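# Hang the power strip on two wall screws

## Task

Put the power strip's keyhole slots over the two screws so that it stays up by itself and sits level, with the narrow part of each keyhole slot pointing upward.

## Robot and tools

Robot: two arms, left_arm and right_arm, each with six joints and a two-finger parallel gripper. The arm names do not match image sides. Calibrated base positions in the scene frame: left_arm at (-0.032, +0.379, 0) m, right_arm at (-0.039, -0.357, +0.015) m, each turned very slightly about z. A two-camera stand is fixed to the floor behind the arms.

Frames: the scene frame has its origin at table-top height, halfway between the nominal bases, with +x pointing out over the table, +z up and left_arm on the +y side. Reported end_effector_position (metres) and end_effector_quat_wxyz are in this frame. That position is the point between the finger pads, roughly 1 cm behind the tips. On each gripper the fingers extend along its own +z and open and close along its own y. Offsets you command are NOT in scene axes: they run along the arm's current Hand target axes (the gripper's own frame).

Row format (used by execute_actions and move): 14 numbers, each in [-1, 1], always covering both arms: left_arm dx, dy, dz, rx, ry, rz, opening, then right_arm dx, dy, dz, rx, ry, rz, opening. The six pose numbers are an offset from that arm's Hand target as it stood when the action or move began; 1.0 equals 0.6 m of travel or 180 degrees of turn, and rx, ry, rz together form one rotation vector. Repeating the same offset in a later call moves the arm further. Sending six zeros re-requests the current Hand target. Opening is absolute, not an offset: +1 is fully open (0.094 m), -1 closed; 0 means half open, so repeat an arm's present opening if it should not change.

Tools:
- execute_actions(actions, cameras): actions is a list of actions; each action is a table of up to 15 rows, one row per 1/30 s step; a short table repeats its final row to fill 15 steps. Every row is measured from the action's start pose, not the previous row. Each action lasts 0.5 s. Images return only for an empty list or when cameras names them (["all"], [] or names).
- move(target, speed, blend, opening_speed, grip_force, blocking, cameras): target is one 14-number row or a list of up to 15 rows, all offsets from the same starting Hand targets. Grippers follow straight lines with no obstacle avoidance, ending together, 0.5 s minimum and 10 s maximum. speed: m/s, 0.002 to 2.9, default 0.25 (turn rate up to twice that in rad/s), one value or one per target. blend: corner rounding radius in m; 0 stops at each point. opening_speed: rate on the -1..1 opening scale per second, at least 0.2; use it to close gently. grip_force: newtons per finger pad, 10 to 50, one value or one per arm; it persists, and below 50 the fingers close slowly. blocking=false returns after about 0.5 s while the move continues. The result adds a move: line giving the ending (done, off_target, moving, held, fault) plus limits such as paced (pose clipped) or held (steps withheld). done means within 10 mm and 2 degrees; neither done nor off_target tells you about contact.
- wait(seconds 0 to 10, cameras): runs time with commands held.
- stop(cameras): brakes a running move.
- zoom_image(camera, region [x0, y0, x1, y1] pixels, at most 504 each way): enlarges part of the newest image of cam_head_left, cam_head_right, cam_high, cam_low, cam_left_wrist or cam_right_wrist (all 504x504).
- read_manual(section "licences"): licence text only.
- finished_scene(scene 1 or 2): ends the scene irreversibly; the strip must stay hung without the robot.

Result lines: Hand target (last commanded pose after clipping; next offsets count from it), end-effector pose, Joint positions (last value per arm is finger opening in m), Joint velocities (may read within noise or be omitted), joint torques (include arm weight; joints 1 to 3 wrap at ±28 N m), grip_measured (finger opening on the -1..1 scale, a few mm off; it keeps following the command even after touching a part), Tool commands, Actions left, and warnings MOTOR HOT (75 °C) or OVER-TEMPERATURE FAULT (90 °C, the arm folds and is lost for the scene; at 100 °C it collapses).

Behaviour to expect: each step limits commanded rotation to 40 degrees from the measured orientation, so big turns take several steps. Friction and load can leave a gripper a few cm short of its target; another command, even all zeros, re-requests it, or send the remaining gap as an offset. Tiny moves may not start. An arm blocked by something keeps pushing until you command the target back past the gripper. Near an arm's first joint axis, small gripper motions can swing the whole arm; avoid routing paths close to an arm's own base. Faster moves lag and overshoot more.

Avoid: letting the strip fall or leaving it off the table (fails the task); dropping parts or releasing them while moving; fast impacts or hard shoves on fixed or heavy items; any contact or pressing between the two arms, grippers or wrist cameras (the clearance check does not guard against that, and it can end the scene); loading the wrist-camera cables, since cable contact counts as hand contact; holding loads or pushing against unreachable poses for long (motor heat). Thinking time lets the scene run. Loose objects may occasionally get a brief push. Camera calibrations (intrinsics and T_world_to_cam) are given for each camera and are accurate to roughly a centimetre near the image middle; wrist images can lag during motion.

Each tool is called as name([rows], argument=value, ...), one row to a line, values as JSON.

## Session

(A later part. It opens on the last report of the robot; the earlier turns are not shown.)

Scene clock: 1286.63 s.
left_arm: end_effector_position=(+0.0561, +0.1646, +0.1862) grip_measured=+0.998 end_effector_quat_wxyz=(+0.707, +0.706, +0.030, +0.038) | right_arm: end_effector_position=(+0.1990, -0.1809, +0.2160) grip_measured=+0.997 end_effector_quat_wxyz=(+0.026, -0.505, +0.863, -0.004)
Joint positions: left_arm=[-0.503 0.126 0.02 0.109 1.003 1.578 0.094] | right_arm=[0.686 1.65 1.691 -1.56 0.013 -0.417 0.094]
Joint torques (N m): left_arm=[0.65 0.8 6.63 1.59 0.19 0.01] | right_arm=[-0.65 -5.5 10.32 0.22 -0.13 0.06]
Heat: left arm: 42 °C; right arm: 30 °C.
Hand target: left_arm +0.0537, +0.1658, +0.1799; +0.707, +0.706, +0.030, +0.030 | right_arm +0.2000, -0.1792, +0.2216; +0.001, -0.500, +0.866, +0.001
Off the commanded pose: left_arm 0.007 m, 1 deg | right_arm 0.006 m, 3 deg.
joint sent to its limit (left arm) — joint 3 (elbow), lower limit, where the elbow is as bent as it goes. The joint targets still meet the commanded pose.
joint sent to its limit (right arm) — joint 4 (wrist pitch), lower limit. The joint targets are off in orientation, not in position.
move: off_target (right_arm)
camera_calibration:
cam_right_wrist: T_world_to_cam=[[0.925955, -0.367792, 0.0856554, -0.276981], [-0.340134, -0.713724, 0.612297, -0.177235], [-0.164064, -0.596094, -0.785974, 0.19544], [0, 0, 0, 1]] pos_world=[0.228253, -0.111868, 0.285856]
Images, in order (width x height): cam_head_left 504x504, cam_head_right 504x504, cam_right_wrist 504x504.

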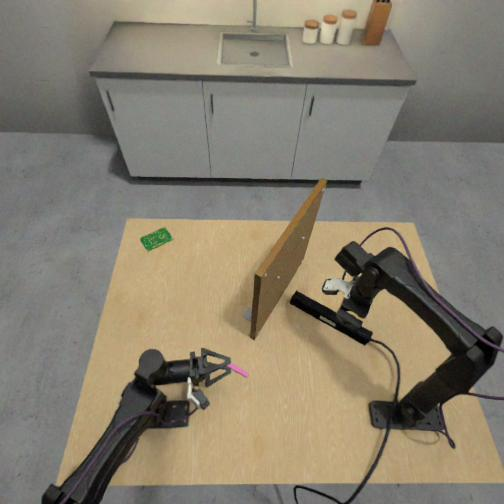

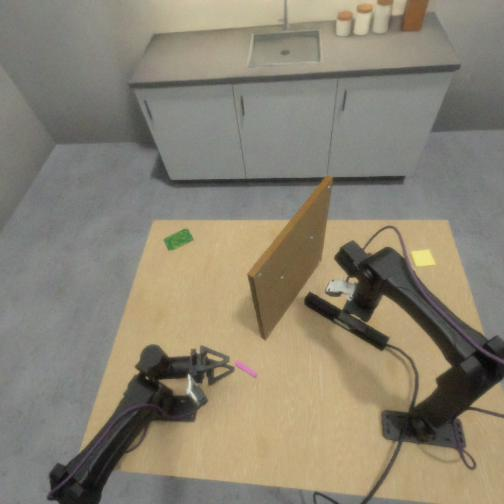

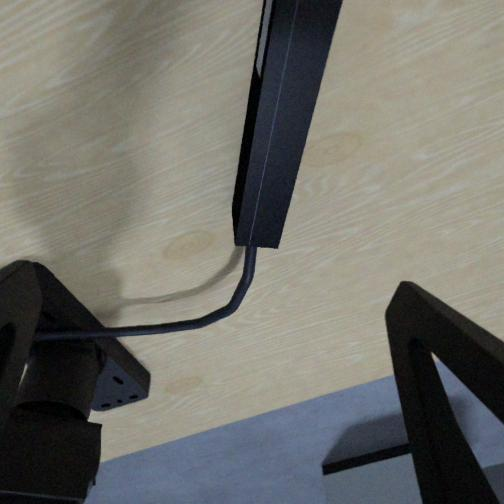

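move([
  [0,0,0,0,0,0,1,0.058,-0.079,0,0,0,0,1],
  [0,0,0,0,0,0,1,0.058,-0.079,0.302,0,0,0,1],
  [0,0,0,0,0,0,1,0.058,-0.079,0.302,0,0,0,-0.9],
  [0,0,0,0,0,0,1,0.058,-0.079,0.1,0,0,0,-0.9],
], speed=0.18, opening_speed=0.9)

move(target=[0,0,0,0,0,0,1,0.007,0.522,0.044,0,0,0.267,-0.9], speed=0.2, cameras=["cam_right_wrist","cam_head_left","cam_left_wrist"])

Scene clock: 1316.00 s.
left_arm: end_effector_position=(+0.0561, +0.1646, +0.1862) grip_measured=+0.998 end_effector_quat_wxyz=(+0.707, +0.706, +0.030, +0.038) | right_arm: end_effector_position=(+0.2168, -0.2346, +0.1423) grip_measured=-0.288 end_effector_quat_wxyz=(-0.030, -0.494, +0.869, +0.006)
Joint positions: left_arm=[-0.503 0.126 0.02 0.109 1.003 1.578 0.094] | right_arm=[0.483 1.672 1.418 -1.378 -0.007 -0.593 0.033]
Joint torques (N m): left_arm=[0.65 0.5 6.63 1.54 0.19 0.02] | right_arm=[-0.17 -9.52 11.29 0.05 0.03 -0.12]
Heat: left arm: 41 °C; right arm: 29 °C.
Hand target: left_arm +0.0537, +0.1658, +0.1799; +0.707, +0.706, +0.030, +0.030 | right_arm +0.2237, -0.2329, +0.1615; +0.001, -0.500, +0.866, +0.001
Off the commanded pose: left_arm 0.007 m, 1 deg | right_arm 0.021 m, 4 deg.
joint sent to its limit (left arm) — joint 3 (elbow), lower limit, where the elbow is as bent as it goes. The joint targets still meet the commanded pose.
move: off_target (right_arm)

Scene clock: 1319.03 s.
left_arm: end_effector_position=(+0.0561, +0.1646, +0.1862) grip_measured=+0.998 end_effector_quat_wxyz=(+0.707, +0.706, +0.030, +0.038) | right_arm: end_effector_position=(-0.0487, -0.0932, +0.1268) grip_measured=-0.288 end_effector_quat_wxyz=(-0.005, -0.104, +0.994, -0.020)
Joint positions: left_arm=[-0.503 0.126 0.02 0.109 1.003 1.578 0.094] | right_arm=[1.644 1.583 1.263 -1.292 -0.006 1.391 0.033]
Joint torques (N m): left_arm=[0.39 0.51 6.57 1.6 0.21 0.02] | right_arm=[0.62 -5.27 11.41 0.29 0.05 0.08]
Heat: left arm: 41 °C; right arm: 30 °C.
Hand target: left_arm +0.0537, +0.1658, +0.1799; +0.707, +0.706, +0.030, +0.030 | right_arm -0.0496, -0.0799, +0.1353; +0.000, -0.104, +0.995, +0.001
Off the commanded pose: left_arm 0.007 m, 1 deg | right_arm 0.016 m, 2 deg.
joint sent to its limit (left arm) — joint 3 (elbow), lower limit, where the elbow is as bent as it goes. The joint targets still meet the commanded pose.
move: off_target (right_arm)
camera_calibration:
cam_left_wrist: T_world_to_cam=[[-0.129801, 0.0199147, -0.99134, 0.182644], [0.67103, 0.737823, -0.0730396, -0.130486], [0.729979, -0.6747, -0.109134, 0.184797], [0, 0, 0, 1]] pos_world=[-0.0236306, 0.217321, 0.191699]
cam_right_wrist: T_world_to_cam=[[0.337817, -0.937434, 0.0842407, -0.089342], [-0.727758, -0.203399, 0.654979, -0.121031], [-0.596865, -0.28257, -0.750937, 0.140704], [0, 0, 0, 1]] pos_world=[0.0260817, -0.068611, 0.192459]
Images, in order (width x height): cam_head_left 504x504, cam_left_wrist 504x504, cam_right_wrist 504x504.

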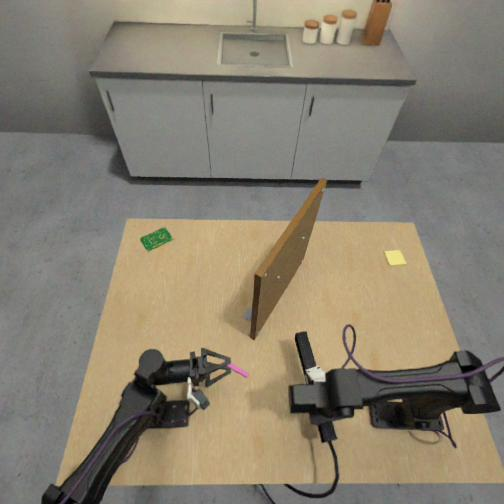

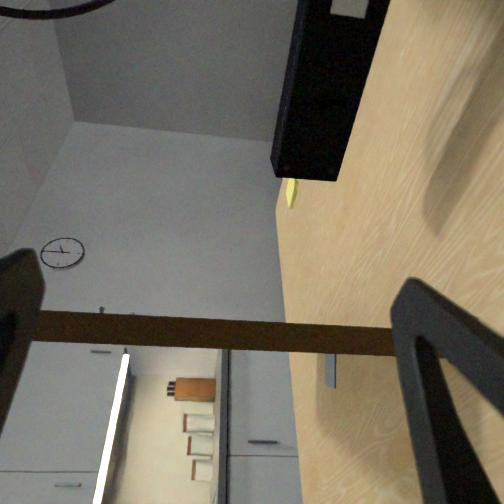

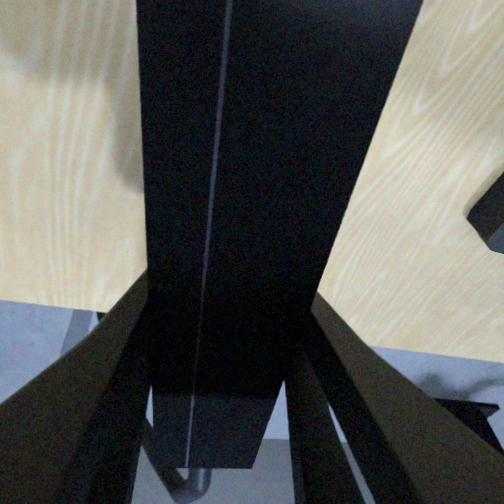

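move(target=[0,0,0,0,0,0,1,0.085,0,0,0,0,0,-0.9], speed=0.15)

move([
  [0.015,0.17,0,0,0,0,1,0,0,0,0,0,0,-0.9],
  [0.015,0.17,0.36,0,0,0,1,0,0,0,0,0,0,-0.9],
], speed=0.2, cameras=["cam_head_left","cam_head_right","cam_high"])

Scene clock: 1350.80 s.
left_arm: end_effector_position=(+0.0561, +0.1646, +0.1862) grip_measured=+0.998 end_effector_quat_wxyz=(+0.707, +0.706, +0.030, +0.038) | right_arm: end_effector_position=(-0.0968, -0.0995, +0.1268) grip_measured=-0.288 end_effector_quat_wxyz=(+0.002, -0.107, +0.994, -0.020)
Joint positions: left_arm=[-0.503 0.126 0.02 0.109 1.003 1.578 0.094] | right_arm=[1.831 1.583 1.263 -1.292 -0.001 1.574 0.033]
Joint torques (N m): left_arm=[0.59 0.8 6.54 1.59 0.16 0.02] | right_arm=[0.35 -6.41 9.98 0.29 -0.01 0.05]
Heat: left arm: 40 °C; right arm: 31 °C.
Hand target: left_arm +0.0537, +0.1658, +0.1799; +0.707, +0.706, +0.030, +0.030 | right_arm -0.0995, -0.0905, +0.1353; +0.000, -0.104, +0.995, +0.001
Off the commanded pose: left_arm 0.007 m, 1 deg | right_arm 0.013 m, 2 deg.
joint sent to its limit (left arm) — joint 3 (elbow), lower limit, where the elbow is as bent as it goes. The joint targets still meet the commanded pose.
move: off_target (right_arm)

Scene clock: 1353.73 s.
left_arm: end_effector_position=(+0.0798, -0.0430, +0.2728) grip_measured=+0.998 end_effector_quat_wxyz=(+0.700, +0.713, +0.032, +0.025) | right_arm: end_effector_position=(-0.0968, -0.0995, +0.1268) grip_measured=-0.288 end_effector_quat_wxyz=(+0.002, -0.106, +0.994, -0.020)
Joint positions: left_arm=[-1.226 1.333 0.696 0.618 0.296 1.567 0.094] | right_arm=[1.831 1.583 1.263 -1.292 -0.001 1.575 0.033]
Joint torques (N m): left_arm=[-0.39 -4.16 10.14 2.19 -0.11 0.02] | right_arm=[0.36 -6.41 9.96 0.29 0 0.09]
Heat: left arm: 40 °C; right arm: 31 °C.
Hand target: left_arm +0.0812, -0.0484, +0.2824; +0.707, +0.706, +0.030, +0.030 | right_arm -0.0995, -0.0905, +0.1353; +0.000, -0.104, +0.995, +0.001
Off the commanded pose: left_arm 0.011 m, 1 deg | right_arm 0.013 m, 2 deg.
move: off_target (left_arm, right_arm)
Images, in order (width x height): cam_head_left 504x504, cam_head_right 504x504, cam_high 504x504.

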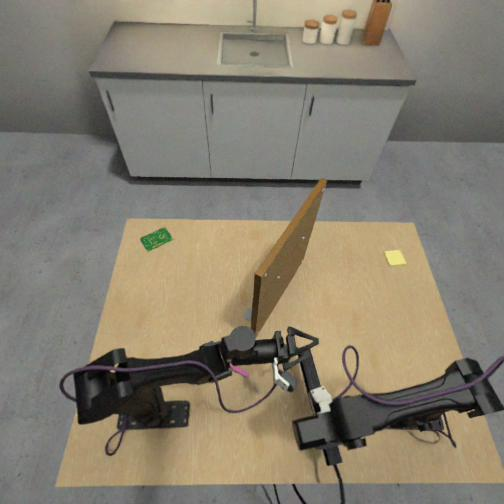

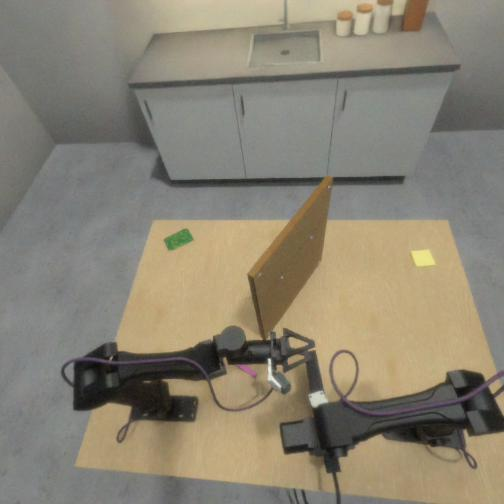

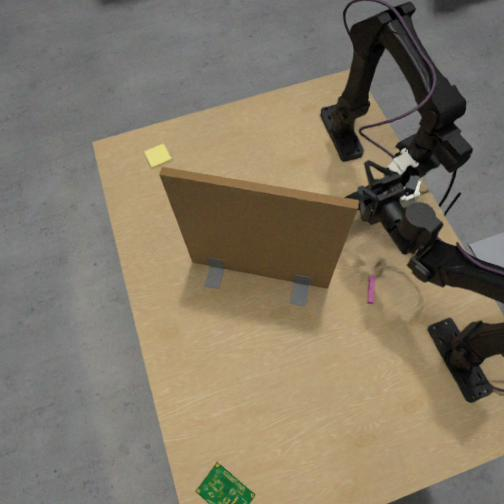

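move(target=[0,0,0,0.043,-0.687,0.686,1,0,0,0,0,0,0,-0.9], speed=0.5, cameras=["cam_head_left","cam_left_wrist","cam_right_wrist"])

Scene clock: 1361.80 s.
left_arm: end_effector_position=(+0.0587, -0.0339, +0.2955) grip_measured=+0.998 end_effector_quat_wxyz=(+0.750, +0.414, -0.495, +0.150) | right_arm: end_effector_position=(-0.0968, -0.0995, +0.1268) grip_measured=-0.288 end_effector_quat_wxyz=(+0.002, -0.106, +0.994, -0.020)
Joint positions: left_arm=[-0.972 1.794 0.918 1.459 1.259 2.083 0.094] | right_arm=[1.831 1.583 1.263 -1.292 -0.001 1.575 0.033]
Joint torques (N m): left_arm=[7.57 11.04 -25.14 1.79 3.27 0.01] | right_arm=[0.36 -6.41 9.98 0.29 0 0.09]
Heat: left arm: 39 °C; right arm: 30 °C.
Hand target: left_arm +0.0812, -0.0485, +0.2825; +0.542, +0.341, -0.760, +0.109 | right_arm -0.0995, -0.0905, +0.1353; +0.000, -0.104, +0.995, +0.001
Off the commanded pose: left_arm 0.030 m, 115 deg; orientation clipped | right_arm 0.013 m, 2 deg.
joint sent to its limit (left arm) — joint 5 (wrist yaw), upper limit; joint 6 (wrist roll), upper limit. The joint targets are off in position and orientation.
move: off_target (left_arm, right_arm); limits=paced
camera_calibration:
cam_left_wrist: T_world_to_cam=[[0.584832, -0.55487, -0.591684, 0.115684], [0.807609, 0.330184, 0.488616, -0.165595], [-0.0757542, -0.763608, 0.641221, -0.116543], [0, 0, 0, 1]] pos_world=[0.0572513, 0.0298731, 0.224091]
cam_right_wrist: T_world_to_cam=[[0.340303, -0.936218, 0.0876885, -0.0790912], [-0.73507, -0.20671, 0.645712, -0.157174], [-0.586401, -0.284195, -0.75853, 0.112001], [0, 0, 0, 1]] pos_world=[-0.0229417, -0.074706, 0.19338]
Images, in order (width x height): cam_head_left 504x504, cam_left_wrist 504x504, cam_right_wrist 504x504.

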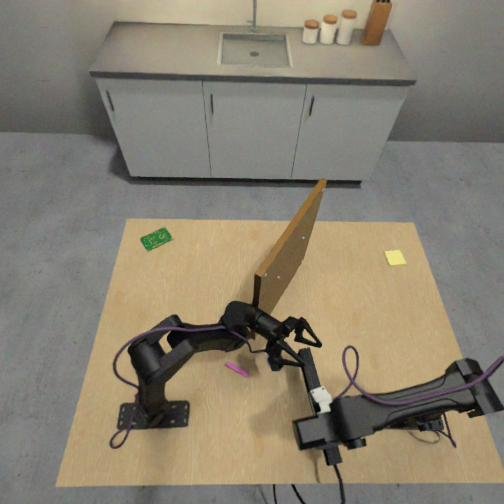

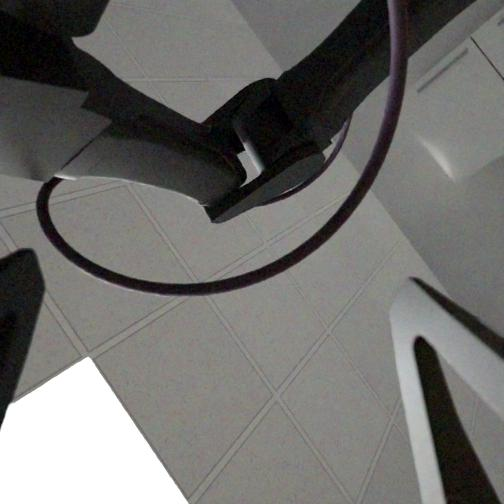

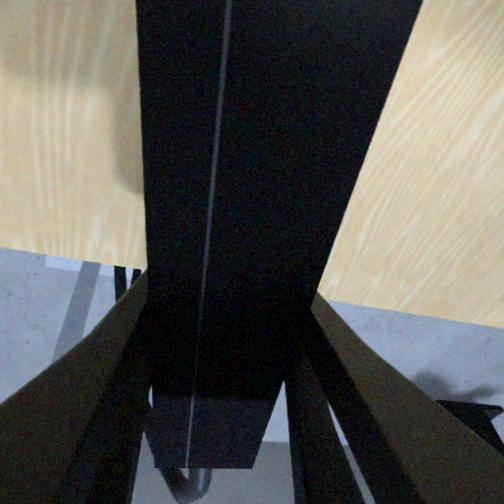

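move(target=[0,0,0,0.123,0.359,-0.447,1,0,0,0,0,0,0,-0.9], speed=0.5)

Scene clock: 1376.83 s.
left_arm: end_effector_position=(+0.0822, -0.0484, +0.2614) grip_measured=+0.998 end_effector_quat_wxyz=(+0.694, +0.719, +0.029, +0.028) | right_arm: end_effector_position=(-0.0968, -0.0995, +0.1268) grip_measured=-0.288 end_effector_quat_wxyz=(+0.002, -0.106, +0.994, -0.020)
Joint positions: left_arm=[-1.225 1.373 0.695 0.64 0.297 1.583 0.094] | right_arm=[1.831 1.583 1.263 -1.292 -0.001 1.575 0.033]
Joint torques (N m): left_arm=[-0.68 -7.64 9.77 1.99 -0.11 -0.16] | right_arm=[0.36 -6.41 9.98 0.29 0 0.09]
Heat: left arm: 44 °C; right arm: 30 °C.
Hand target: left_arm +0.0812, -0.0485, +0.2824; +0.707, +0.706, +0.030, +0.030 | right_arm -0.0995, -0.0905, +0.1353; +0.000, -0.104, +0.995, +0.001
Off the commanded pose: left_arm 0.021 m, 2 deg | right_arm 0.013 m, 2 deg.
move: off_target (left_arm, right_arm)

move(target=[0,0,0,0.5,0,0,1,0,0,0,0,0,0,-0.9], speed=0.4)

move(target=[0,0,0,0,0,-0.52,1,0,0,0,0,0,0,-0.9], speed=0.4)

move(target=[0,0,0,0,0,-0.519,1,0,0,0,0,0,0,-0.9], speed=0.4, cameras=["cam_head_left","cam_left_wrist"])

Scene clock: 1389.83 s.
left_arm: end_effector_position=(+0.0824, -0.0473, +0.2842) grip_measured=+0.998 end_effector_quat_wxyz=(+0.212, +0.976, +0.041, +0.044) | right_arm: end_effector_position=(-0.0968, -0.0995, +0.1268) grip_measured=-0.288 end_effector_quat_wxyz=(+0.002, -0.106, +0.994, -0.020)
Joint positions: left_arm=[-1.341 2.034 2.463 -1.565 0.007 1.747 0.094] | right_arm=[1.831 1.583 1.263 -1.292 -0.001 1.575 0.033]
Joint torques (N m): left_arm=[-0.8 -8.61 8.02 0.98 -0.03 -0.07] | right_arm=[0.36 -6.41 9.98 0.29 0 0.09]
Heat: left arm: 39 °C; right arm: 30 °C.
Hand target: left_arm +0.0813, -0.0484, +0.2824; +0.001, +0.999, +0.043, +0.000 | right_arm -0.0995, -0.0905, +0.1353; +0.000, -0.104, +0.995, +0.001
Off the commanded pose: left_arm 0.002 m, 25 deg | right_arm 0.013 m, 2 deg.
joint sent to its limit (left arm) — joint 4 (wrist pitch), lower limit. The joint targets are off in orientation, not in position.
move: off_target (left_arm, right_arm)

Scene clock: 1392.93 s.
left_arm: end_effector_position=(+0.0803, -0.0444, +0.2827) grip_measured=+0.998 end_effector_quat_wxyz=(+0.179, +0.645, +0.735, -0.109) | right_arm: end_effector_position=(-0.0968, -0.0995, +0.1268) grip_measured=-0.288 end_effector_quat_wxyz=(+0.002, -0.106, +0.994, -0.020)
Joint positions: left_arm=[-1.356 2.034 2.463 -1.58 -0.023 0.122 0.094] | right_arm=[1.831 1.583 1.263 -1.292 -0.001 1.576 0.033]
Joint torques (N m): left_arm=[0.59 -8.54 8.02 1.08 0.19 -0.08] | right_arm=[0.36 -6.41 9.98 0.29 0 0.09]
Heat: left arm: 38 °C; right arm: 30 °C.
Hand target: left_arm +0.0813, -0.0484, +0.2824; +0.001, +0.653, +0.757, -0.001 | right_arm -0.0995, -0.0905, +0.1353; +0.000, -0.104, +0.995, +0.001
Off the commanded pose: left_arm 0.004 m, 24 deg | right_arm 0.013 m, 2 deg.
joint sent to its limit (left arm) — joint 4 (wrist pitch), lower limit. The joint targets are off in orientation, not in position.
move: off_target (left_arm, right_arm)

Scene clock: 1396.03 s.
left_arm: end_effector_position=(+0.0789, -0.0448, +0.2826) grip_measured=+0.998 end_effector_quat_wxyz=(+0.038, -0.094, +0.973, -0.205) | right_arm: end_effector_position=(-0.0968, -0.0995, +0.1268) grip_measured=-0.288 end_effector_quat_wxyz=(+0.002, -0.106, +0.994, -0.020)
Joint positions: left_arm=[-1.355 2.034 2.463 -1.58 -0.012 -1.512 0.094] | right_arm=[1.831 1.583 1.263 -1.292 -0.001 1.576 0.033]
Joint torques (N m): left_arm=[0.55 -8.39 8.02 1.06 0.04 -0.11] | right_arm=[0.36 -6.41 9.98 0.29 0 0.09]
Heat: left arm: 38 °C; right arm: 30 °C.
Hand target: left_arm +0.0812, -0.0484, +0.2824; +0.000, -0.104, +0.995, -0.001 | right_arm -0.0995, -0.0905, +0.1353; +0.000, -0.104, +0.995, +0.001
Off the commanded pose: left_arm 0.004 m, 24 deg | right_arm 0.013 m, 2 deg.
joint sent to its limit (left arm) — joint 4 (wrist pitch), lower limit. The joint targets are off in orientation, not in position.
move: off_target (left_arm, right_arm)
camera_calibration:
cam_left_wrist: T_world_to_cam=[[0.296288, -0.848244, 0.438972, -0.191424], [-0.785164, 0.0453697, 0.617623, -0.0955397], [-0.543811, -0.527659, -0.652568, 0.298065], [0, 0, 0, 1]] pos_world=[0.143793, -0.00076243, 0.337545]
Images, in order (width x height): cam_head_left 504x504, cam_left_wrist 504x504.

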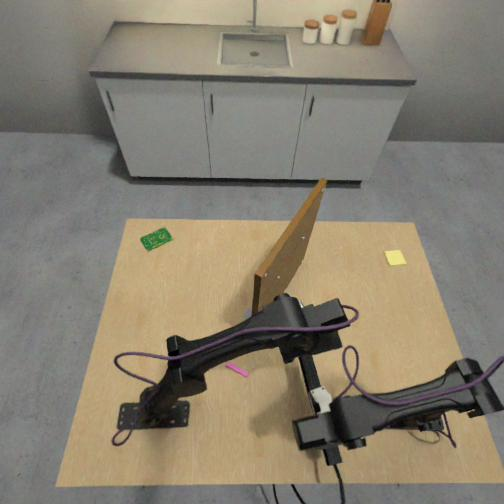

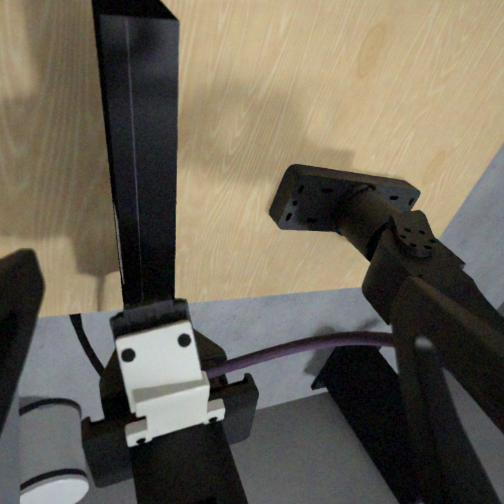

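move(target=[0,-0.0235,0.14,0,0,0,1,0,0,0,0,0,0,-0.9], speed=0.15, cameras=["cam_left_wrist"])

Scene clock: 1405.50 s.
left_arm: end_effector_position=(+0.0825, -0.0623, +0.2086) grip_measured=+0.998 end_effector_quat_wxyz=(+0.022, -0.096, +0.988, -0.118) | right_arm: end_effector_position=(-0.0968, -0.0995, +0.1268) grip_measured=-0.288 end_effector_quat_wxyz=(+0.002, -0.106, +0.994, -0.020)
Joint positions: left_arm=[-1.355 2.192 2.441 -1.58 -0.008 -1.515 0.094] | right_arm=[1.831 1.583 1.263 -1.292 -0.001 1.576 0.033]
Joint torques (N m): left_arm=[0.36 -9.68 5.53 0.74 0.08 -0.13] | right_arm=[0.35 -6.41 9.99 0.29 0 0.09]
Heat: left arm: 37 °C; right arm: 31 °C.
Hand target: left_arm +0.0841, -0.0624, +0.1985; +0.000, -0.104, +0.995, -0.001 | right_arm -0.0995, -0.0905, +0.1353; +0.000, -0.104, +0.995, +0.001
Off the commanded pose: left_arm 0.010 m, 14 deg | right_arm 0.013 m, 2 deg.
joint sent to its limit (left arm) — joint 4 (wrist pitch), lower limit. The joint targets are off in orientation, not in position.
move: off_target (left_arm, right_arm)
camera_calibration:
cam_left_wrist: T_world_to_cam=[[0.315491, -0.909337, 0.27124, -0.145209], [-0.753555, -0.0663577, 0.654027, -0.0633748], [-0.576733, -0.410734, -0.706171, 0.263665], [0, 0, 0, 1]] pos_world=[0.15012, -0.0279531, 0.267028]
Images, in order (width x height): cam_left_wrist 504x504.

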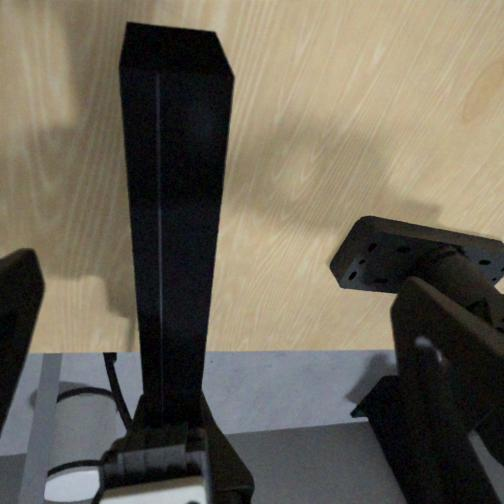

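move(target=[0,0.0,0.05,0,0,0,1,0,0,0,0,0,0,-0.9], speed=0.15, cameras=["cam_left_wrist"])

Scene clock: 1411.90 s.
left_arm: end_effector_position=(+0.0826, -0.0631, +0.1801) grip_measured=+0.998 end_effector_quat_wxyz=(+0.016, -0.096, +0.992, -0.082) | right_arm: end_effector_position=(-0.0968, -0.0995, +0.1268) grip_measured=-0.288 end_effector_quat_wxyz=(+0.002, -0.106, +0.994, -0.020)
Joint positions: left_arm=[-1.355 2.243 2.419 -1.58 -0.007 -1.516 0.094] | right_arm=[1.831 1.583 1.263 -1.292 -0.001 1.576 0.033]
Joint torques (N m): left_arm=[0.53 -9.88 5.18 0.59 0.07 -0.05] | right_arm=[0.36 -6.41 9.98 0.29 0 0.09]
Heat: left arm: 36 °C; right arm: 31 °C.
Hand target: left_arm +0.0842, -0.0624, +0.1685; +0.000, -0.104, +0.995, -0.001 | right_arm -0.0995, -0.0905, +0.1353; +0.000, -0.104, +0.995, +0.001
Off the commanded pose: left_arm 0.012 m, 9 deg | right_arm 0.013 m, 2 deg.
joint sent to its limit (left arm) — joint 4 (wrist pitch), lower limit. The joint targets are off in orientation, not in position.
move: off_target (left_arm, right_arm)
camera_calibration:
cam_left_wrist: T_world_to_cam=[[0.320065, -0.92606, 0.19993, -0.126907], [-0.741415, -0.113459, 0.661386, -0.0500039], [-0.589799, -0.359918, -0.722909, 0.25061], [0, 0, 0, 1]] pos_world=[0.151354, -0.0329979, 0.239613]
Images, in order (width x height): cam_left_wrist 504x504.

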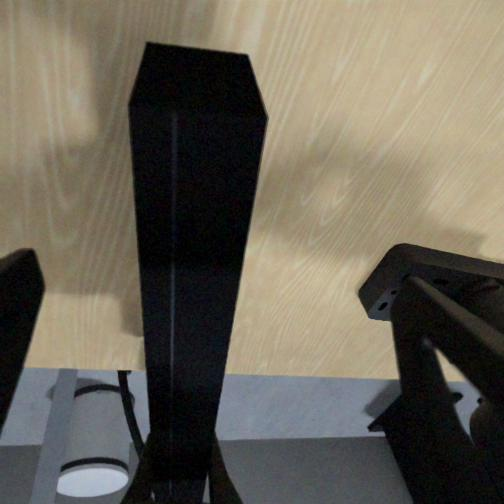

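move([
  [0,0.006,0.078,0,0,0,1,0,0,0,0,0,0,-0.9],
  [0,0.006,0.078,0,0,0,-0.9,0,0,0,0,0,0,-0.9],
], speed=0.1, opening_speed=0.8, cameras=["cam_left_wrist","cam_right_wrist"])

Scene clock: 1420.87 s.
left_arm: end_effector_position=(+0.0818, -0.0607, +0.1326) grip_measured=-0.298 end_effector_quat_wxyz=(+0.006, -0.095, +0.995, -0.021) | right_arm: end_effector_position=(-0.0968, -0.0995, +0.1268) grip_measured=-0.288 end_effector_quat_wxyz=(+0.002, -0.102, +0.995, -0.020)
Joint positions: left_arm=[-1.355 2.331 2.385 -1.581 -0.006 -1.513 0.033] | right_arm=[1.831 1.583 1.263 -1.292 -0.001 1.583 0.033]
Joint torques (N m): left_arm=[0.9 -10.61 5.55 0.35 0.05 -0.14] | right_arm=[0.38 -6.41 9.98 0.29 0 0.02]
Heat: left arm: 35 °C; right arm: 31 °C.
Hand target: left_arm +0.0835, -0.0591, +0.1217; +0.000, -0.104, +0.995, -0.001 | right_arm -0.0995, -0.0905, +0.1353; +0.000, -0.104, +0.995, +0.001
Off the commanded pose: left_arm 0.011 m, 3 deg | right_arm 0.013 m, 2 deg.
joint sent to its limit (left arm) — joint 4 (wrist pitch), lower limit. The joint targets still meet the commanded pose.
move: off_target (left_arm, right_arm); target 2's new opening was sent with left_arm's hand 0.011 m and 3 deg from that target
camera_calibration:
cam_left_wrist: T_world_to_cam=[[0.321489, -0.943734, 0.0775275, -0.0998039], [-0.721081, -0.190927, 0.666025, -0.0258886], [-0.613748, -0.270023, -0.74189, 0.226517], [0, 0, 0, 1]] pos_world=[0.152442, -0.0379663, 0.19303]
cam_right_wrist: T_world_to_cam=[[0.332752, -0.938929, 0.087683, -0.0800164], [-0.7369, -0.200876, 0.645467, -0.156685], [-0.588435, -0.279394, -0.758738, 0.112331], [0, 0, 0, 1]] pos_world=[-0.0227367, -0.0752195, 0.193381]
Images, in order (width x height): cam_left_wrist 504x504, cam_right_wrist 504x504.

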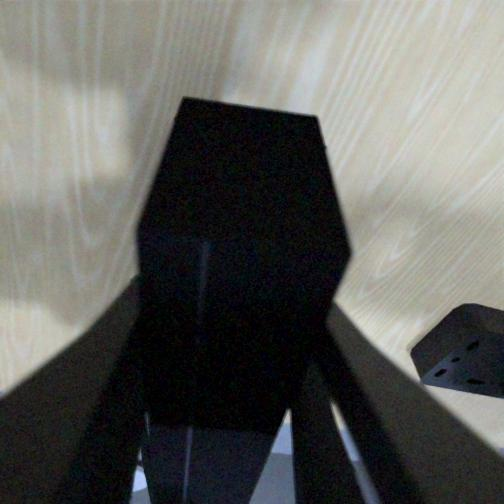

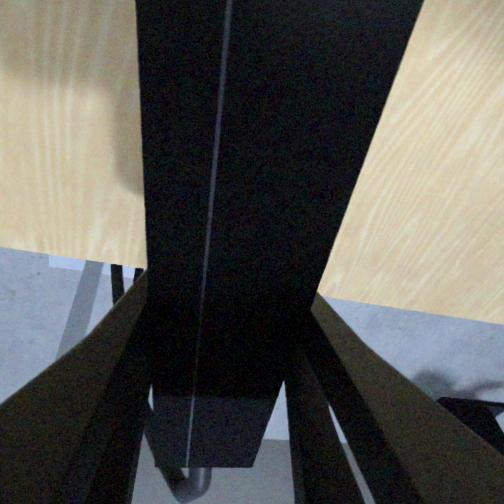

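move([
  [0,0,0,0,0,0,-0.9,0,0,0,0,0,0,0.3],
  [0,0,0,0,0,0,-0.9,0,-0.0,-0.2,0,0,0,0.5],
  [0,0,0,0,0,0,-0.9,0.05,-0.1,-0.3,0,0,0,0.8],
], speed=0.12, opening_speed=0.5, cameras=["cam_left_wrist","cam_right_wrist","cam_head_left"])

Scene clock: 1444.50 s.
left_arm: end_effector_position=(+0.0832, -0.0608, +0.1309) grip_measured=-0.305 end_effector_quat_wxyz=(+0.010, -0.096, +0.995, -0.019) | right_arm: end_effector_position=(-0.1179, -0.1501, +0.3195) grip_measured=+0.797 end_effector_quat_wxyz=(-0.062, -0.102, +0.965, +0.234)
Joint positions: left_arm=[-1.355 2.335 2.385 -1.58 -0.014 -1.514 0.033] | right_arm=[1.973 1.159 1.636 -1.56 -0.002 1.72 0.084]
Joint torques (N m): left_arm=[0.59 -10.89 5.68 0.33 0.11 -0.11] | right_arm=[0.62 -1.52 5.56 0.94 0.02 0.08]
Heat: left arm: 34 °C; right arm: 31 °C.
Hand target: left_arm +0.0835, -0.0591, +0.1217; +0.000, -0.104, +0.995, -0.001 | right_arm -0.1165, -0.1558, +0.3151; +0.000, -0.104, +0.995, +0.001
Off the commanded pose: left_arm 0.009 m, 2 deg | right_arm 0.007 m, 28 deg.
joint sent to its limit (left arm) — joint 4 (wrist pitch), lower limit. The joint targets still meet the commanded pose.
joint sent to its limit (right arm) — joint 4 (wrist pitch), lower limit. The joint targets are off in orientation, not in position.
move: off_target (right_arm); target 2's new opening was sent with right_arm's hand 0.011 m and 9 deg from that target; target 3's new opening was sent with right_arm's hand 0.007 m and 28 deg from that target
camera_calibration:
cam_left_wrist: T_world_to_cam=[[0.322715, -0.943447, 0.0759172, -0.100154], [-0.725024, -0.194845, 0.660588, -0.0230454], [-0.608437, -0.268223, -0.746901, 0.226404], [0, 0, 0, 1]] pos_world=[0.153365, -0.0382533, 0.191928]
cam_right_wrist: T_world_to_cam=[[0.305632, -0.851413, -0.426244, 0.0367674], [-0.621821, -0.517497, 0.587822, -0.322358], [-0.72106, 0.0853901, -0.687591, 0.248302], [0, 0, 0, 1]] pos_world=[-0.0326461, -0.156718, 0.375891]
Images, in order (width x height): cam_head_left 504x504, cam_left_wrist 504x504, cam_right_wrist 504x504.

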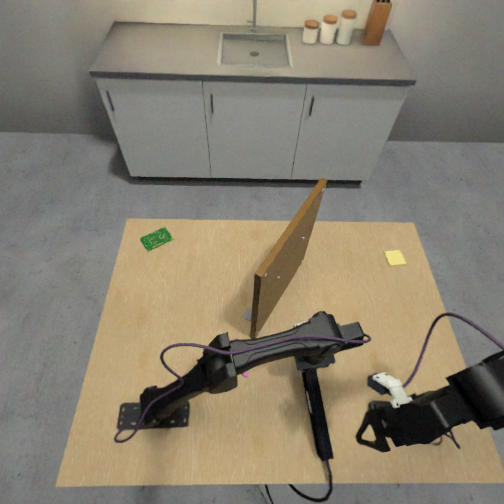

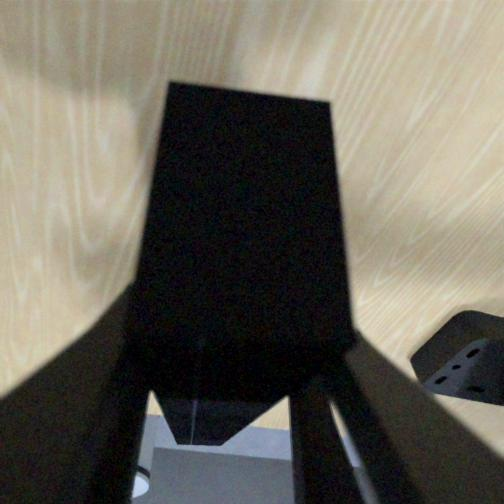

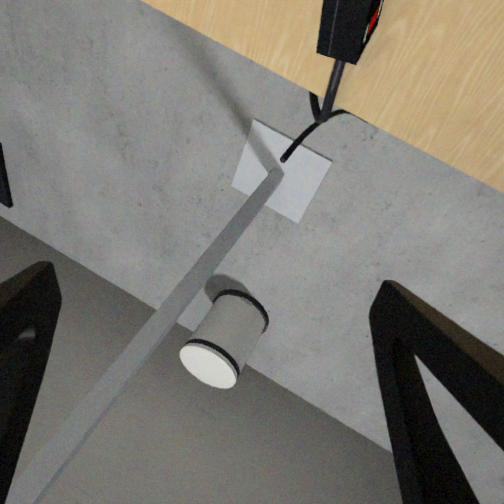

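move([
  [0,0,-0.18,0,0,0,-0.9,0,0,0,0,0,0,0.8],
  [0,0,-0.18,0.5,0,0,-0.9,0,0,0,0,0,0,0.8],
], speed=0.2)

move(target=[0,0,0,0,0,0,-0.9,0,0,0,0,0,0,0.8], speed=0.2, cameras=["cam_left_wrist","cam_right_wrist","cam_head_left","cam_head_right"])

Scene clock: 1460.00 s.
left_arm: end_effector_position=(+0.0806, -0.0535, +0.1955) grip_measured=-0.305 end_effector_quat_wxyz=(+0.083, -0.060, +0.750, -0.653) | right_arm: end_effector_position=(-0.1179, -0.1501, +0.3195) grip_measured=+0.797 end_effector_quat_wxyz=(-0.062, -0.102, +0.965, +0.234)
Joint positions: left_arm=[-1.321 1.487 0.596 0.759 0.076 -1.514 0.033] | right_arm=[1.973 1.159 1.636 -1.56 -0.002 1.72 0.084]
Joint torques (N m): left_arm=[0.81 -6.11 7.68 3.48 0.14 -0.62] | right_arm=[0.62 -1.52 5.56 0.94 0.02 0.08]
Heat: left arm: 35 °C; right arm: 30 °C.
Hand target: left_arm +0.0835, -0.0588, +0.2296; +0.073, -0.073, +0.703, -0.704 | right_arm -0.1165, -0.1558, +0.3151; +0.000, -0.104, +0.995, +0.001
Off the commanded pose: left_arm 0.035 m, 8 deg | right_arm 0.007 m, 28 deg.
joint sent to its limit (right arm) — joint 4 (wrist pitch), lower limit. The joint targets are off in orientation, not in position.
move: off_target (left_arm, right_arm)

Scene clock: 1460.50 s.
left_arm: end_effector_position=(+0.0806, -0.0536, +0.1958) grip_measured=-0.305 end_effector_quat_wxyz=(+0.083, -0.060, +0.750, -0.654) | right_arm: end_effector_position=(-0.1179, -0.1501, +0.3195) grip_measured=+0.797 end_effector_quat_wxyz=(-0.062, -0.102, +0.965, +0.234)
Joint positions: left_arm=[-1.321 1.487 0.596 0.76 0.076 -1.514 0.033] | right_arm=[1.973 1.159 1.636 -1.56 -0.002 1.72 0.084]
Joint torques (N m): left_arm=[0.61 -5.86 7.61 3.44 0.09 -0.63] | right_arm=[0.61 -1.54 5.57 0.94 0.02 0.08]
Heat: left arm: 35 °C; right arm: 30 °C.
Hand target: left_arm +0.0835, -0.0588, +0.2296; +0.073, -0.073, +0.703, -0.704 | right_arm -0.1165, -0.1558, +0.3151; +0.000, -0.104, +0.995, +0.001
Off the commanded pose: left_arm 0.034 m, 8 deg | right_arm 0.007 m, 28 deg.
joint sent to its limit (right arm) — joint 4 (wrist pitch), lower limit. The joint targets are off in orientation, not in position.
move: off_target (left_arm, right_arm)
camera_calibration:
cam_left_wrist: T_world_to_cam=[[0.10903, -0.0755631, 0.991162, -0.212896], [-0.860198, 0.492533, 0.132173, 0.0847777], [-0.498168, -0.867007, -0.0112982, 0.0902659], [0, 0, 0, 1]] pos_world=[0.141105, 0.0204182, 0.200829]
cam_right_wrist: T_world_to_cam=[[0.305632, -0.851413, -0.426244, 0.0367674], [-0.621821, -0.517497, 0.587822, -0.322358], [-0.72106, 0.0853901, -0.687591, 0.248302], [0, 0, 0, 1]] pos_world=[-0.0326461, -0.156718, 0.375891]
Images, in order (width x height): cam_head_left 504x504, cam_head_right 504x504, cam_left_wrist 504x504, cam_right_wrist 504x504.

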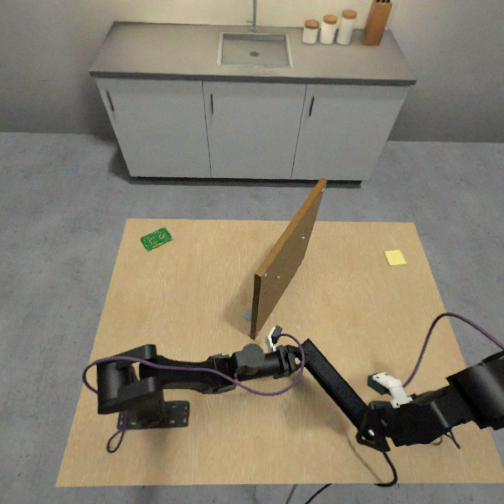

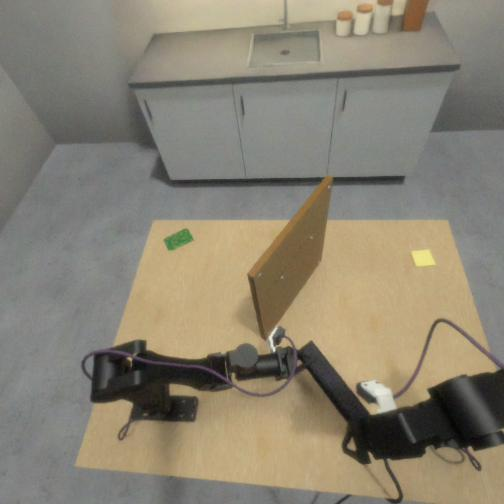

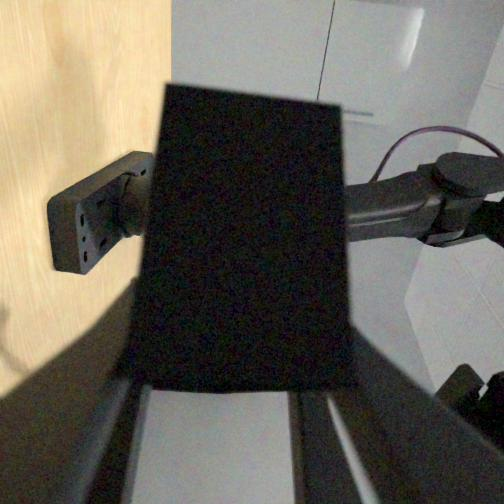

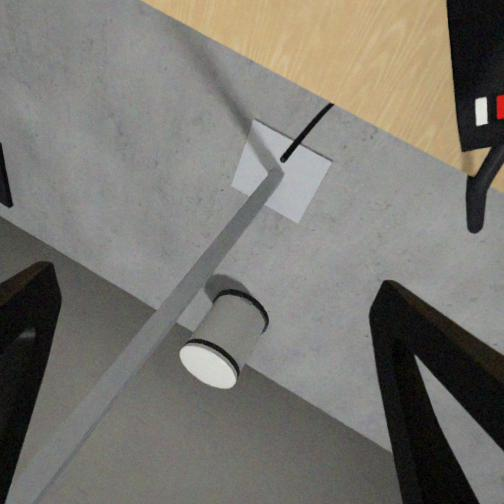

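move(target=[0,0.067,-0.017,0,0.115,0,-0.9,0,0,0,0,0,0,0.8], speed=0.15, cameras=["cam_right_wrist","cam_head_left","cam_high"])

zoom_image(camera="cam_high", region=[280, 100, 480, 300])

Scene clock: 1485.90 s.
left_arm: end_effector_position=(+0.0831, -0.0457, +0.1706) grip_measured=-0.305 end_effector_quat_wxyz=(-0.042, +0.049, +0.729, -0.682) | right_arm: end_effector_position=(-0.1179, -0.1501, +0.3195) grip_measured=+0.797 end_effector_quat_wxyz=(-0.062, -0.102, +0.965, +0.234)
Joint positions: left_arm=[-1.096 1.681 0.572 1.026 0.633 -1.515 0.033] | right_arm=[1.973 1.159 1.636 -1.56 -0.002 1.72 0.084]
Joint torques (N m): left_arm=[0.55 -6.11 7.24 2.79 0.41 -0.59] | right_arm=[0.61 -1.52 5.56 0.94 0.02 0.08]
Heat: left arm: 45 °C; right arm: 29 °C.
Hand target: left_arm +0.0814, -0.0489, +0.1895; -0.054, +0.055, +0.704, -0.706 | right_arm -0.1165, -0.1558, +0.3151; +0.000, -0.104, +0.995, +0.001
Off the commanded pose: left_arm 0.019 m, 4 deg | right_arm 0.007 m, 28 deg.
joint sent to its limit (right arm) — joint 4 (wrist pitch), lower limit. The joint targets are off in orientation, not in position.
move: off_target (left_arm, right_arm)
camera_calibration:
cam_right_wrist: T_world_to_cam=[[0.305632, -0.851413, -0.426244, 0.0367674], [-0.621821, -0.517497, 0.587822, -0.322358], [-0.72106, 0.0853901, -0.687591, 0.248302], [0, 0, 0, 1]] pos_world=[-0.0326461, -0.156718, 0.375891]
Images, in order (width x height): cam_head_left 504x504, cam_high 504x504, cam_right_wrist 504x504.

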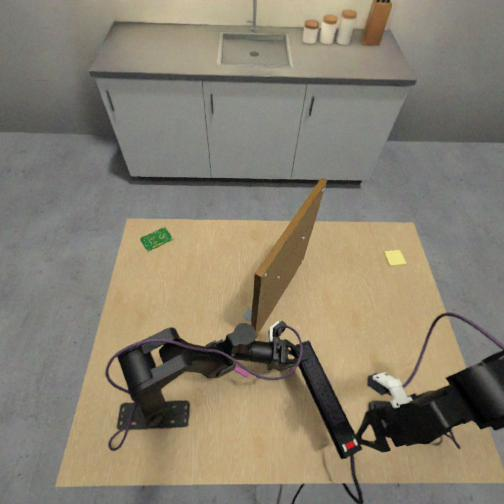

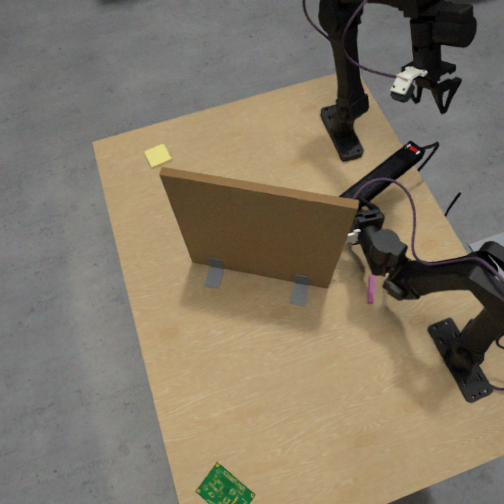

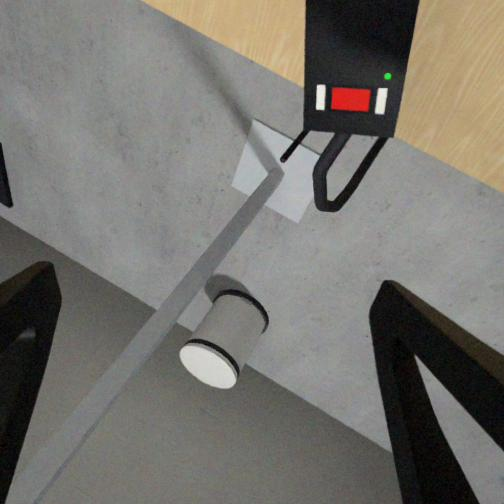

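Scaled by 2.520 from the camera's 504x504 image, which has a finer 720x720 frame.

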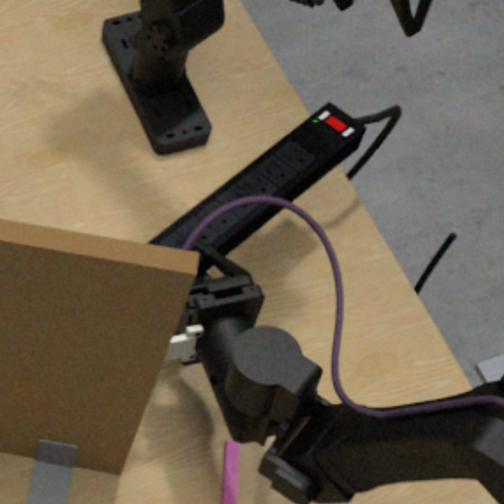

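move(target=[0,0,0,0,0,0,-0.9,-0.243,0.052,0.125,0,0,-0.061,1], speed=0.2, cameras=["cam_right_wrist"])

Scene clock: 1498.47 s.
left_arm: end_effector_position=(+0.0829, -0.0457, +0.1709) grip_measured=-0.305 end_effector_quat_wxyz=(-0.042, +0.050, +0.728, -0.682) | right_arm: end_effector_position=(+0.0153, -0.0952, +0.2326) grip_measured=+0.997 end_effector_quat_wxyz=(+0.014, -0.199, +0.978, +0.055)
Joint positions: left_arm=[-1.096 1.681 0.572 1.028 0.635 -1.515 0.033] | right_arm=[1.394 1.503 1.606 -1.562 -0.019 0.952 0.094]
Joint torques (N m): left_arm=[0.46 -6.38 7.25 2.76 0.4 -0.58] | right_arm=[-0.43 -4.63 10.28 0.33 0.17 -0.04]
Heat: left arm: 45 °C; right arm: 29 °C.
Hand target: left_arm +0.0814, -0.0489, +0.1896; -0.054, +0.055, +0.704, -0.706 | right_arm +0.0197, -0.0949, +0.2403; +0.000, -0.199, +0.980, +0.001
Off the commanded pose: left_arm 0.019 m, 4 deg | right_arm 0.009 m, 6 deg.
joint sent to its limit (right arm) — joint 4 (wrist pitch), lower limit. The joint targets are off in orientation, not in position.
move: off_target (left_arm, right_arm)
camera_calibration:
cam_right_wrist: T_world_to_cam=[[0.510282, -0.858708, -0.0472454, -0.0862265], [-0.677836, -0.435394, 0.592428, -0.152449], [-0.529293, -0.27028, -0.804237, 0.270265], [0, 0, 0, 1]] pos_world=[0.0837134, -0.0673717, 0.303598]
Images, in order (width x height): cam_right_wrist 504x504.

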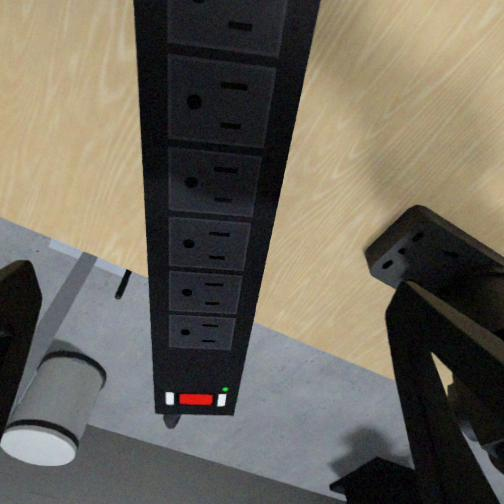

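move([
  [0,0,0,0,0,0,-0.9,0,0.01,0.08,0,0,0,1],
  [0,0,0,0,0,0,-0.9,0,0.01,0.133,0,0,0,1],
], speed=0.1, cameras=["cam_right_wrist","cam_left_wrist"])

Scene clock: 1507.43 s.
left_arm: end_effector_position=(+0.0829, -0.0457, +0.1709) grip_measured=-0.305 end_effector_quat_wxyz=(-0.042, +0.050, +0.728, -0.682) | right_arm: end_effector_position=(+0.0165, -0.0910, +0.1612) grip_measured=+0.997 end_effector_quat_wxyz=(-0.010, -0.198, +0.980, -0.002)
Joint positions: left_arm=[-1.096 1.681 0.572 1.028 0.635 -1.515 0.033] | right_arm=[1.394 1.584 1.402 -1.401 -0.017 0.953 0.094]
Joint torques (N m): left_arm=[0.32 -6.24 7.17 2.78 0.39 -0.6] | right_arm=[0.91 -6.32 6.56 0.45 0.14 0.09]
Heat: left arm: 45 °C; right arm: 30 °C.
Hand target: left_arm +0.0814, -0.0489, +0.1895; -0.054, +0.055, +0.704, -0.706 | right_arm +0.0174, -0.0892, +0.1605; +0.001, -0.199, +0.980, +0.001
Off the commanded pose: left_arm 0.019 m, 4 deg | right_arm 0.002 m, 1 deg.
move: off_target (left_arm)
camera_calibration:
cam_left_wrist: T_world_to_cam=[[0.125827, -0.0471354, 0.990932, -0.187902], [-0.647028, 0.753281, 0.11799, 0.0828492], [-0.752012, -0.656007, 0.0642851, 0.115785], [0, 0, 0, 1]] pos_world=[0.16432, 0.00468997, 0.168979]
cam_right_wrist: T_world_to_cam=[[0.509538, -0.859255, 0.0452987, -0.101609], [-0.662042, -0.357875, 0.658503, -0.111383], [-0.54961, -0.365522, -0.751214, 0.197823], [0, 0, 0, 1]] pos_world=[0.0867586, -0.0548605, 0.226556]
Images, in order (width x height): cam_left_wrist 504x504, cam_right_wrist 504x504.

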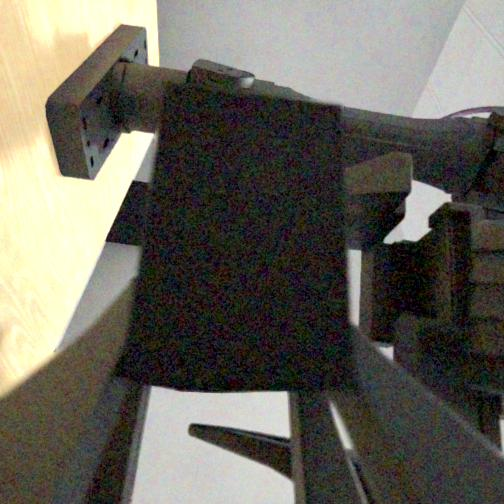

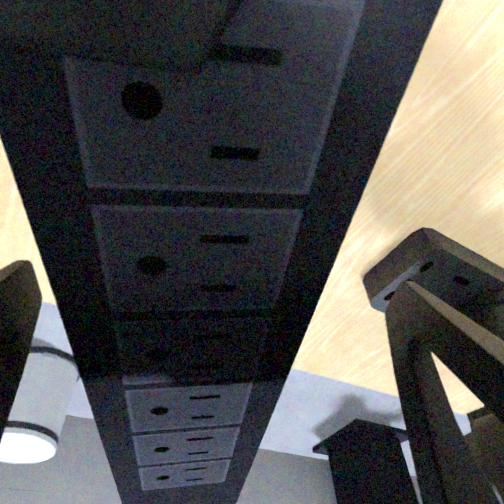

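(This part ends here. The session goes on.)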